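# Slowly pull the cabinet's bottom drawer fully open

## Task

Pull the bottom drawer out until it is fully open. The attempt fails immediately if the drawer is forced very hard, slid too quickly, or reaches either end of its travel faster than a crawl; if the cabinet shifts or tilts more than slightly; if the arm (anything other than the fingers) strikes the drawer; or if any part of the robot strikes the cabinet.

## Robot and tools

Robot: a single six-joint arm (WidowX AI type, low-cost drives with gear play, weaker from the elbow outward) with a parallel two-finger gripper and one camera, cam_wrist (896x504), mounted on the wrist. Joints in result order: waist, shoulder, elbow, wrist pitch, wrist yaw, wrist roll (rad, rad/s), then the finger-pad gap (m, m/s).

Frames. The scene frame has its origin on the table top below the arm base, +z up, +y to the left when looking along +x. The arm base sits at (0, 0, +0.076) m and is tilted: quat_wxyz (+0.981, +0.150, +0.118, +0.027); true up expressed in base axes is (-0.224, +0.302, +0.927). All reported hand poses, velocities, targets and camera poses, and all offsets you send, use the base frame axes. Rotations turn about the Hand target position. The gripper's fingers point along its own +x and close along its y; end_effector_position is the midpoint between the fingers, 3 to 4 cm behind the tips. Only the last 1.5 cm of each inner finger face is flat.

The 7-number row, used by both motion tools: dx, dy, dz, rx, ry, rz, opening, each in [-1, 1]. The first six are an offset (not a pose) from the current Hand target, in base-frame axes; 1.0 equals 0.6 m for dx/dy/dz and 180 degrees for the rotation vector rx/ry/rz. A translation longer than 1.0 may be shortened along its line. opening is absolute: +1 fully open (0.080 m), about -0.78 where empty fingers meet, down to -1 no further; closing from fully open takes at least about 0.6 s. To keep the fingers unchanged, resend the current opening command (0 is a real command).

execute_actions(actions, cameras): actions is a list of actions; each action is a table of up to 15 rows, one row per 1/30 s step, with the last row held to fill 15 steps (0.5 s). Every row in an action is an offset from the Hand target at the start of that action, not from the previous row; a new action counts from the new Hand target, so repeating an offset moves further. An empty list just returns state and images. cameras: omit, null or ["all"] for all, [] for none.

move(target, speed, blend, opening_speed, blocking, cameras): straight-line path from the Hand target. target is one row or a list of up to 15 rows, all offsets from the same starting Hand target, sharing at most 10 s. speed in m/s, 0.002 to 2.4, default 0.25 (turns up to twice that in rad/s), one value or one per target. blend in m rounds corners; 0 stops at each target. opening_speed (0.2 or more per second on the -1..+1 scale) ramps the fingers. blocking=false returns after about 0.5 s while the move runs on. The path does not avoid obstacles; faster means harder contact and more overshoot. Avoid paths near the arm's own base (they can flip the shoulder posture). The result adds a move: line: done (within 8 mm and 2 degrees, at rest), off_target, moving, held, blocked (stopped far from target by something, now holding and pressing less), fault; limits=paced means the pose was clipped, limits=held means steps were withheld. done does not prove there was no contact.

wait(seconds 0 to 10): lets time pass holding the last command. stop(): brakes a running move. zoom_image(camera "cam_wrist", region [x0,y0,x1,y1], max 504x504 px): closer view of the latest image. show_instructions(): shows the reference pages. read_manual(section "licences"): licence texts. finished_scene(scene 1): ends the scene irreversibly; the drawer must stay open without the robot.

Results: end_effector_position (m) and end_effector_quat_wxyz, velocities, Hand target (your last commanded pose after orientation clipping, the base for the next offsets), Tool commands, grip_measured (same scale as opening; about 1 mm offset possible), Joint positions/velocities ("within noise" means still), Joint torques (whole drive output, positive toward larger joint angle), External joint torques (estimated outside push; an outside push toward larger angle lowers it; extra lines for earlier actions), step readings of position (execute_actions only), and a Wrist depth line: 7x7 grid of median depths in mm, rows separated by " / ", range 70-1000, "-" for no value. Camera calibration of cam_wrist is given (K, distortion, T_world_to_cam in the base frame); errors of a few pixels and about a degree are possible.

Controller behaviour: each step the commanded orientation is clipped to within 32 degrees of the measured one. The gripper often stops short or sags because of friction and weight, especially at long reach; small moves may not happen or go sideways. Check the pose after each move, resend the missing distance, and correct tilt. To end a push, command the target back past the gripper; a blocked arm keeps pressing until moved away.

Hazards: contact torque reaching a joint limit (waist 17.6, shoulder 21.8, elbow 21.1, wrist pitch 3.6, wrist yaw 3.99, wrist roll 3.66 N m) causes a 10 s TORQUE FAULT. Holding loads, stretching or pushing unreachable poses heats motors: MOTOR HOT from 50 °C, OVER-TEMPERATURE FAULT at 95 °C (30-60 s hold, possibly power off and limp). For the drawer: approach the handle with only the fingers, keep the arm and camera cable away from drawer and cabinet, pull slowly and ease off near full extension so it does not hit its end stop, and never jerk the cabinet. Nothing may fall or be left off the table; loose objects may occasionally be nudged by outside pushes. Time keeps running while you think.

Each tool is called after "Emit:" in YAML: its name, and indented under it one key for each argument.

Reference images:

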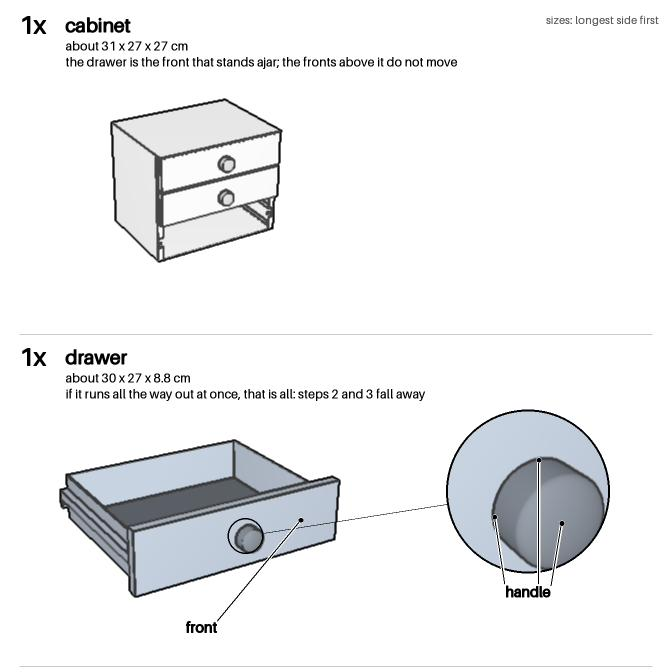

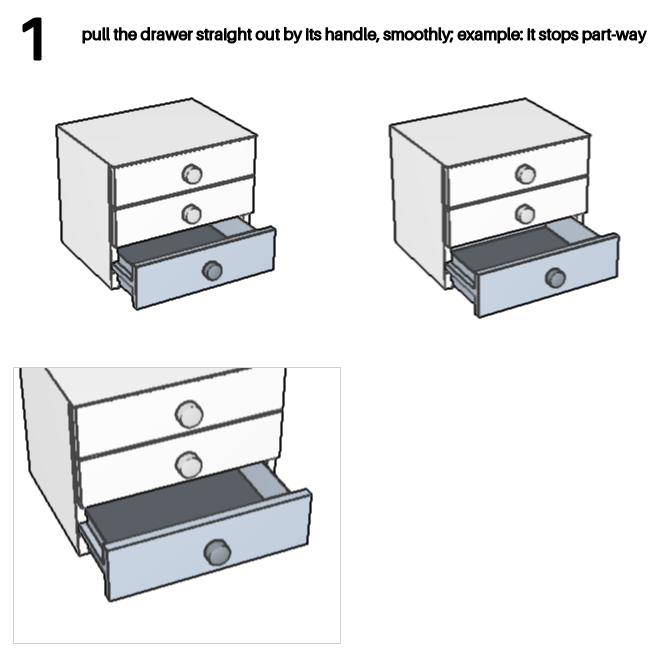

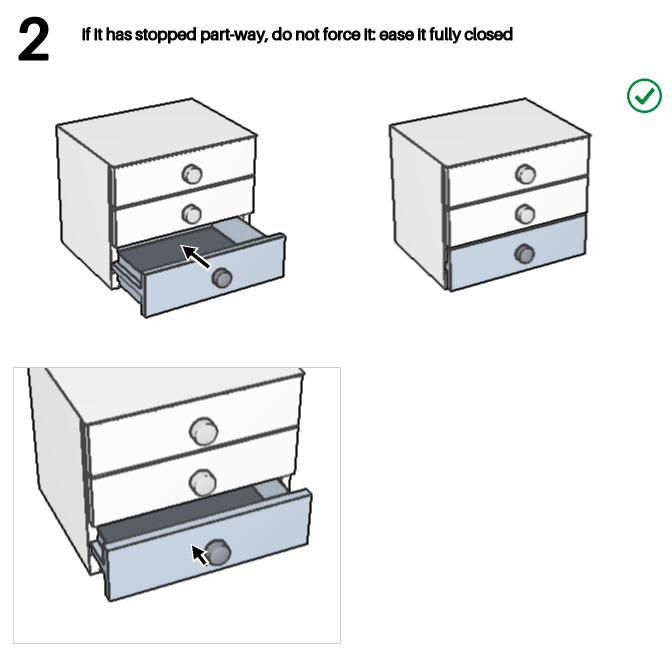

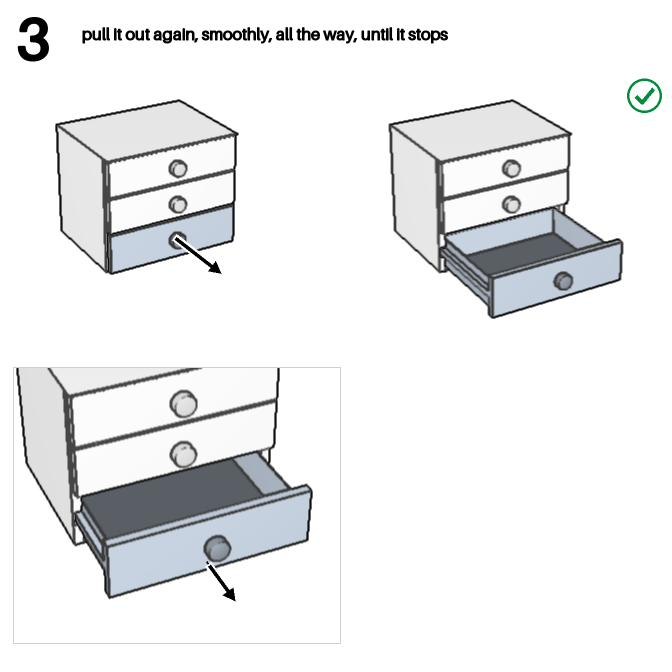

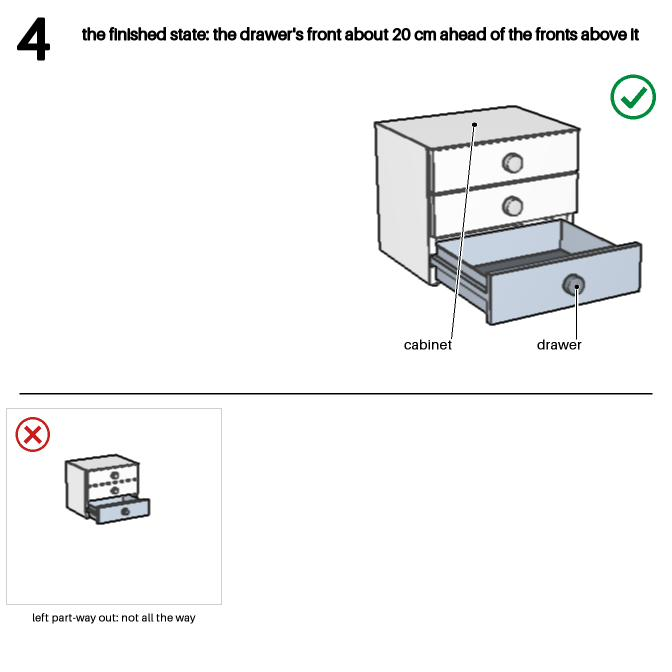

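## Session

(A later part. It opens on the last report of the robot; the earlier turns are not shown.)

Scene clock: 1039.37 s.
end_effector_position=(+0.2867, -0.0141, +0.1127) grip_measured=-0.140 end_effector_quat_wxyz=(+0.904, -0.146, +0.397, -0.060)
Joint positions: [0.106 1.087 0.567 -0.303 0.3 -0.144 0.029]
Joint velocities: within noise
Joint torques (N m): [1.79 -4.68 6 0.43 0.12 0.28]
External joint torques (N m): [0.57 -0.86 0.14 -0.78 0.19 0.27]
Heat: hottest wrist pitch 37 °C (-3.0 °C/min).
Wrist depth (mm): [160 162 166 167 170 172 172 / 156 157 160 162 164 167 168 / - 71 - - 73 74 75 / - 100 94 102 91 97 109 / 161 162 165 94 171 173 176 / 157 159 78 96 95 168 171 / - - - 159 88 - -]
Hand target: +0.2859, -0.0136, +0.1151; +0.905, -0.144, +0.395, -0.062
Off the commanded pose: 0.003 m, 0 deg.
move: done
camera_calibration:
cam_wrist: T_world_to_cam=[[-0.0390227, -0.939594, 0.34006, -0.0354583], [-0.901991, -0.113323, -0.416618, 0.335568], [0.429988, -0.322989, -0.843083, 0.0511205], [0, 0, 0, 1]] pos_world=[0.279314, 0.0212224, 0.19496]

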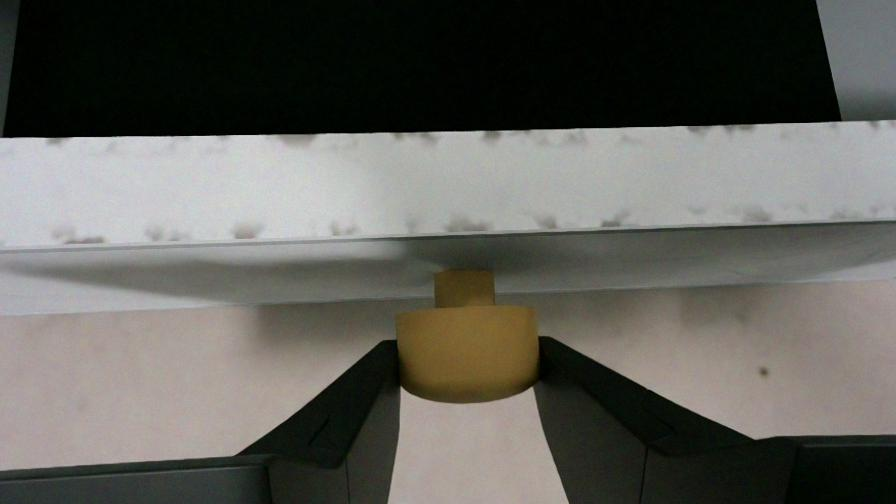

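Emit:
move:
  target: [-0.0408, -0.0028, -0.0113, 0, 0, 0, -0.22]
  speed: 0.025

Scene clock: 1060.03 s.
end_effector_position=(+0.2644, -0.0163, +0.1087) grip_measured=-0.140 end_effector_quat_wxyz=(+0.904, -0.147, +0.397, -0.061)
Joint positions: [0.11 0.975 0.501 -0.349 0.305 -0.143 0.029]
Joint velocities: within noise
Joint torques (N m): [1.86 -4.78 4.67 0.78 0.12 0.27]
External joint torques (N m): [0.87 -1.64 -1.33 -0.45 0.19 0.27]
Heat: hottest elbow 34 °C (-3.0 °C/min).
Wrist depth (mm): [160 161 165 167 170 172 172 / 155 157 160 162 165 167 168 / - 71 - - 74 74 75 / - 101 93 102 90 98 109 / 160 162 165 94 171 173 176 / 157 159 78 96 95 169 171 / - - - 159 88 - -]
Hand target: +0.2614, -0.0153, +0.1083; +0.905, -0.144, +0.395, -0.062
Off the commanded pose: 0.003 m, 0 deg.
move: done
camera_calibration:
cam_wrist: T_world_to_cam=[[-0.0397957, -0.938733, 0.342339, -0.0370624], [-0.902017, -0.113642, -0.416475, 0.313505], [0.429862, -0.32537, -0.842231, 0.0565253], [0, 0, 0, 1]] pos_world=[0.257014, 0.0192271, 0.190862]

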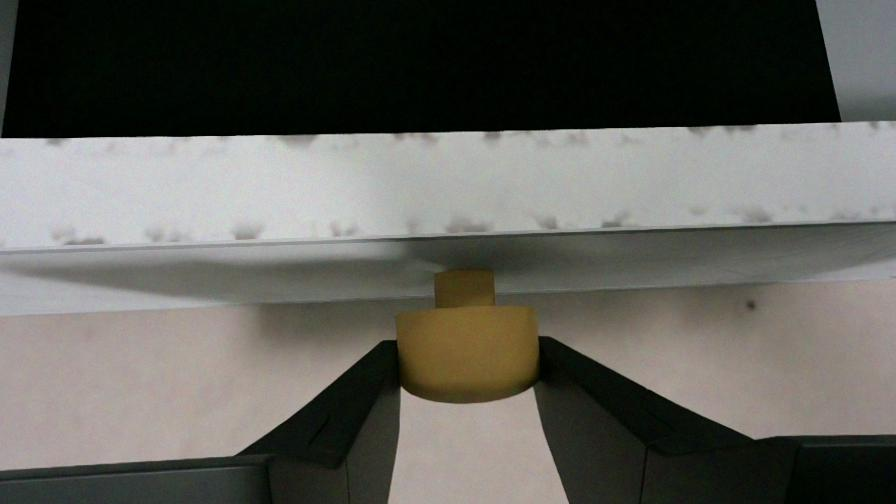

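Emit:
move:
  target: [-0.07072, -0.00613, -0.01347, -0.00002, 0.02114, -0.00686, -0.22]
  speed: 0.03

Scene clock: 1094.83 s.
end_effector_position=(+0.2210, -0.0203, +0.1007) grip_measured=-0.140 end_effector_quat_wxyz=(+0.889, -0.145, +0.428, -0.067)
Joint positions: [0.128 0.796 0.45 -0.556 0.328 -0.104 0.029]
Joint velocities: within noise
Joint torques (N m): [1.54 -3.69 5.07 0.65 0.05 0.27]
External joint torques (N m): [0.86 -1.61 -1.03 -0.46 0.11 0.27]
Heat: hottest elbow 32 °C (-2.0 °C/min).
Wrist depth (mm): [152 154 157 159 162 165 165 / 149 151 153 156 159 161 163 / - - - - 72 72 - / - 97 108 - 79 86 105 / 160 162 165 94 170 173 175 / 158 160 78 162 95 171 173 / - - - 161 88 - -]
Hand target: +0.2189, -0.0190, +0.1002; +0.891, -0.141, +0.426, -0.067
Off the commanded pose: 0.003 m, 1 deg.
move: done
camera_calibration:
cam_wrist: T_world_to_cam=[[-0.039111, -0.937197, 0.3466, -0.0402833], [-0.930441, -0.0923196, -0.354623, 0.271081], [0.36435, -0.33636, -0.868396, 0.0839904], [0, 0, 0, 1]] pos_world=[0.220047, 0.0155237, 0.183031]

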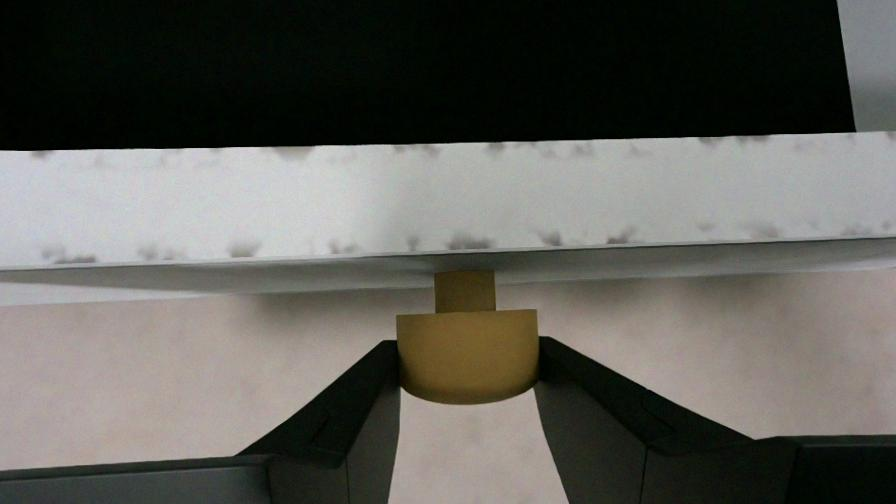

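Emit:
move:
  target: [-0.03572, -0.00495, -0.00743, 0, 0, 0, -0.22]
  speed: 0.025

Scene clock: 1107.67 s.
end_effector_position=(+0.1990, -0.0229, +0.0961) grip_measured=-0.140 end_effector_quat_wxyz=(+0.889, -0.145, +0.429, -0.067)
Joint positions: [0.13 0.663 0.403 -0.643 0.328 -0.103 0.029]
Joint velocities: within noise
Joint torques (N m): [1.18 -2.95 5.37 0.69 0.05 0.26]
External joint torques (N m): [0.75 -1.55 -0.9 -0.44 0.08 0.26]
Heat: hottest wrist pitch 32 °C (-3.0 °C/min).
Wrist depth (mm): [152 154 157 159 162 164 166 / 150 151 154 156 159 162 163 / - - - - 72 72 - / - 98 87 - 79 86 104 / 160 162 165 94 171 173 176 / 158 160 78 162 95 170 172 / - - - 161 88 - -]
Hand target: +0.1975, -0.0219, +0.0958; +0.891, -0.141, +0.426, -0.067
Off the commanded pose: 0.002 m, 0 deg.
move: done
camera_calibration:
cam_wrist: T_world_to_cam=[[-0.0389731, -0.937488, 0.345828, -0.0420014], [-0.930577, -0.0920268, -0.354342, 0.24874], [0.364017, -0.33563, -0.868818, 0.0873224], [0, 0, 0, 1]] pos_world=[0.198048, 0.0128229, 0.178532]

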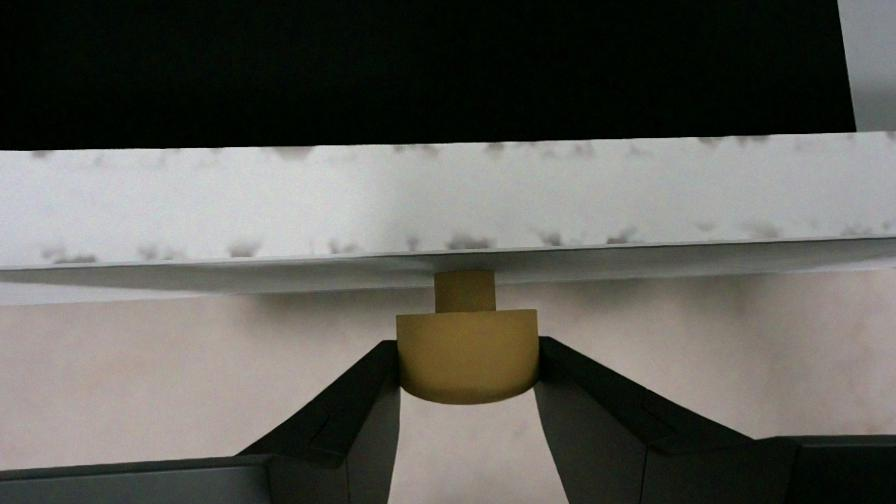

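Emit:
move:
  target: [-0.02436, -0.00247, -0.00507, 0, 0, 0, -0.22]
  speed: 0.01

Scene clock: 1125.17 s.
end_effector_position=(+0.1839, -0.0246, +0.0930) grip_measured=-0.140 end_effector_quat_wxyz=(+0.889, -0.144, +0.429, -0.068)
Joint positions: [0.135 0.567 0.377 -0.715 0.332 -0.097 0.029]
Joint velocities: within noise
Joint torques (N m): [1.08 -2.46 5.54 0.7 0.04 0.27]
External joint torques (N m): [0.78 -1.53 -0.74 -0.42 0.08 0.27]
Heat: hottest wrist pitch 32 °C (-2.0 °C/min).
Wrist depth (mm): [152 154 157 159 162 164 165 / 150 151 153 156 159 162 163 / - - - - 72 72 - / - 98 108 - 79 86 104 / 161 162 165 94 170 173 176 / 158 159 78 163 95 170 172 / - - - 162 88 - -]
Hand target: +0.1829, -0.0234, +0.0928; +0.891, -0.141, +0.426, -0.067
Off the commanded pose: 0.002 m, 0 deg.
move: done
camera_calibration:
cam_wrist: T_world_to_cam=[[-0.0413002, -0.937378, 0.345856, -0.0426786], [-0.930779, -0.0897482, -0.354394, 0.233546], [0.363242, -0.336552, -0.868786, 0.089669], [0, 0, 0, 1]] pos_world=[0.183046, 0.0111326, 0.175431]

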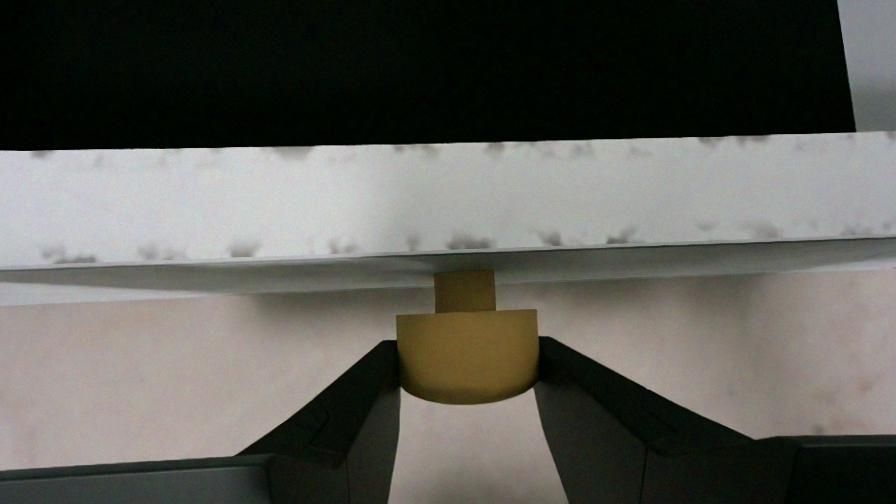

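Emit:
move:
  target: [-0.01624, -0.00165, -0.00338, 0, 0, 0, -0.22]
  speed: 0.006

Scene clock: 1131.03 s.
end_effector_position=(+0.1755, -0.0254, +0.0914) grip_measured=-0.140 end_effector_quat_wxyz=(+0.890, -0.145, +0.426, -0.068)
Joint positions: [0.139 0.503 0.362 -0.758 0.335 -0.095 0.029]
Joint velocities: within noise
Joint torques (N m): [1.02 -2.36 5.81 0.08 0.02 0.27]
External joint torques (N m): [0.82 -1.74 -0.41 -1.01 0.06 0.27]
Heat: hottest wrist pitch 32 °C (-1.0 °C/min).
Wrist depth (mm): [153 155 157 160 163 166 167 / 150 151 154 157 160 162 164 / - - - - 72 73 - / - 99 89 97 81 90 107 / 160 162 165 94 170 173 176 / 158 160 78 162 95 170 172 / - - - 161 88 - -]
Hand target: +0.1732, -0.0244, +0.0908; +0.891, -0.141, +0.426, -0.067
Off the commanded pose: 0.003 m, 0 deg.
move: done
camera_calibration:
cam_wrist: T_world_to_cam=[[-0.0417433, -0.937184, 0.34633, -0.0432133], [-0.928717, -0.0914257, -0.35934, 0.225094], [0.368431, -0.336643, -0.866562, 0.0898482], [0, 0, 0, 1]] pos_world=[0.174142, 0.0103273, 0.173711]

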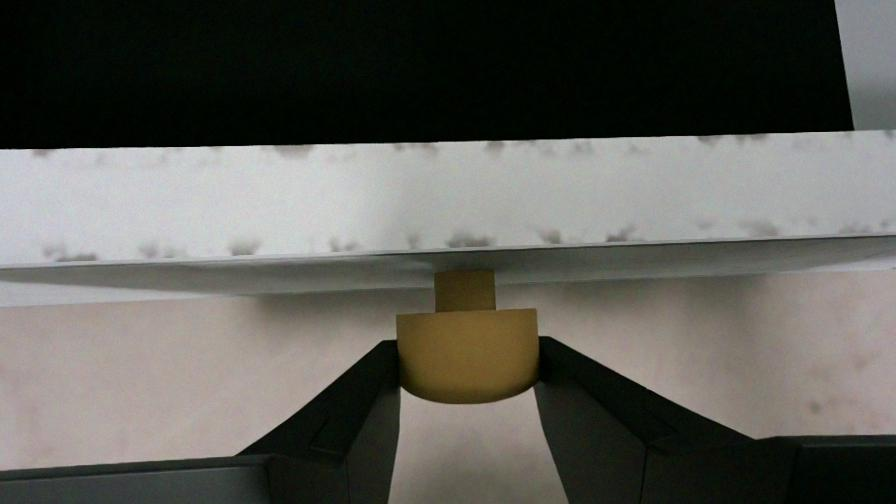

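Emit:
move:
  target: [-0.00812, -0.00082, -0.00169, 0, 0, 0, -0.22]
  speed: 0.005

Scene clock: 1139.00 s.
end_effector_position=(+0.1732, -0.0254, +0.0921) grip_measured=-0.141 end_effector_quat_wxyz=(+0.893, -0.144, +0.420, -0.068)
Joint positions: [0.142 0.472 0.355 -0.769 0.337 -0.095 0.029]
Joint velocities: within noise
Joint torques (N m): [0.92 -2.37 5.95 -0.51 0.03 0.32]
External joint torques (N m): [0.75 -1.87 -0.34 -1.63 0.08 0.32]
Heat: hottest elbow 31 °C (-1.0 °C/min).
Wrist depth (mm): [156 157 161 163 166 168 169 / 152 154 157 160 162 165 165 / - 71 - - 74 74 75 / - 108 98 - 95 101 121 / 162 163 166 95 172 174 178 / 159 161 79 163 95 172 173 / - - - 162 87 - -]
Hand target: +0.1683, -0.0249, +0.0897; +0.891, -0.141, +0.426, -0.067
Off the commanded pose: 0.006 m, 1 deg.
move: done
camera_calibration:
cam_wrist: T_world_to_cam=[[-0.044583, -0.937556, 0.344966, -0.0428997], [-0.923366, -0.0931326, -0.372453, 0.223492], [0.381323, -0.335135, -0.861555, 0.0886942], [0, 0, 0, 1]] pos_world=[0.170631, 0.010318, 0.174454]

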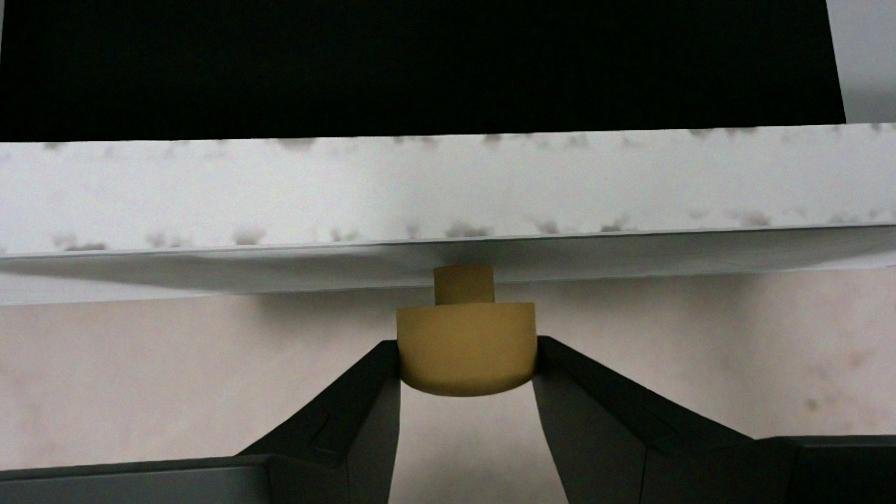

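Emit:
move:
  target:
    - [0.0058, 0.0005, 0.002, 0, 0, 0, -0.22]
    - [0.0058, 0.0005, 0.002, 0, 0, 0, 0.4]
  speed: 0.01
  opening_speed: 0.3

Scene clock: 1168.63 s.
end_effector_position=(+0.1709, -0.0258, +0.0893) grip_measured=+0.397 end_effector_quat_wxyz=(+0.889, -0.147, +0.429, -0.067)
Joint positions: [0.143 0.479 0.355 -0.783 0.338 -0.095 0.053]
Joint velocities: within noise
Joint torques (N m): [0.61 -0.86 6.64 1.12 -0.03 0.28]
External joint torques (N m): [0.45 -0.37 0.37 0.02 0 0.28]
Heat: hottest elbow 32 °C (+1.0 °C/min).
Wrist depth (mm): [152 155 157 160 163 165 166 / 150 152 154 157 159 162 154 / - - - - 72 73 - / - 115 125 135 117 131 150 / 160 162 165 94 171 173 176 / 158 159 96 164 104 171 172 / - - 158 161 162 - -]
Hand target: +0.1718, -0.0246, +0.0909; +0.891, -0.141, +0.426, -0.067
Off the commanded pose: 0.002 m, 1 deg.
move: done
camera_calibration:
cam_wrist: T_world_to_cam=[[-0.0371233, -0.936086, 0.349808, -0.0440906], [-0.930993, -0.0948087, -0.35251, 0.219719], [0.363144, -0.338755, -0.86797, 0.0905153], [0, 0, 0, 1]] pos_world=[0.17005, 0.0102213, 0.171441]

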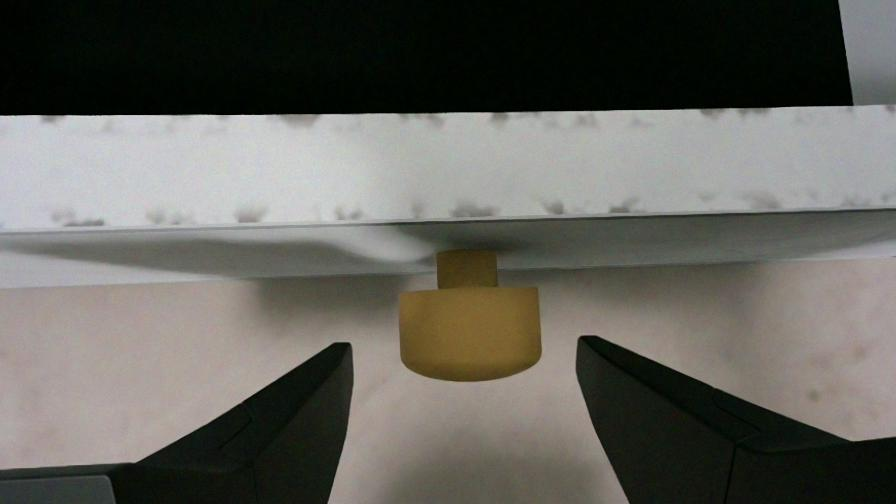

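Emit:
move:
  target:
    - [-0.0149, 0.02005, 0.06182, 0, 0, 0, 0.4]
    - [0.00675, 0.01908, 0.32887, 0, 0, 0, 0.4]
  speed: [0.06, 0.15]
  blend: 0.01

Scene clock: 1278.93 s.
end_effector_position=(+0.1749, -0.0142, +0.2855) grip_measured=+0.397 end_effector_quat_wxyz=(+0.890, -0.143, +0.428, -0.071)
Joint positions: [0.278 0.84 1.247 -1.356 0.423 0.032 0.053]
Joint velocities: within noise
Joint torques (N m): [0.14 -1.37 6.85 1.04 -0.22 -0.26]
External joint torques (N m): [-0.22 0.09 1.27 -0.08 -0.25 -0.26]
Heat: hottest elbow 34 °C (+1.0 °C/min).
Wrist depth (mm): [362 338 348 356 361 399 400 / 356 343 348 354 360 387 398 / 348 336 343 348 352 378 390 / 342 329 337 340 343 374 380 / 289 323 330 333 336 362 367 / 327 239 96 344 103 358 361 / - - 335 341 344 - -]
Hand target: +0.1758, -0.0132, +0.2883; +0.891, -0.141, +0.426, -0.067
Off the commanded pose: 0.003 m, 1 deg.
move: done
camera_calibration:
cam_wrist: T_world_to_cam=[[-0.0480916, -0.937172, 0.345538, -0.0986467], [-0.930378, -0.0838417, -0.356886, 0.295119], [0.363434, -0.338644, -0.867892, 0.263294], [0, 0, 0, 1]] pos_world=[0.174139, 0.0214572, 0.367921]

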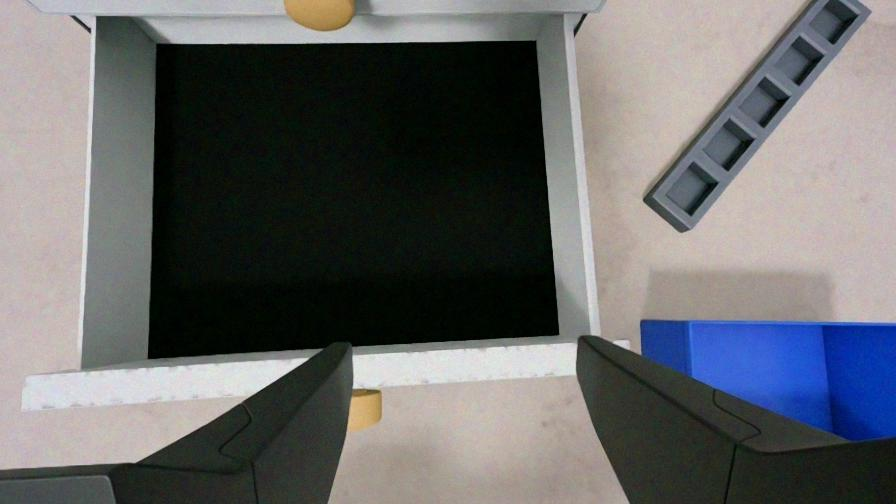

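Emit:
finished_scene:
  scene: 1

The scene is finished: the task was done.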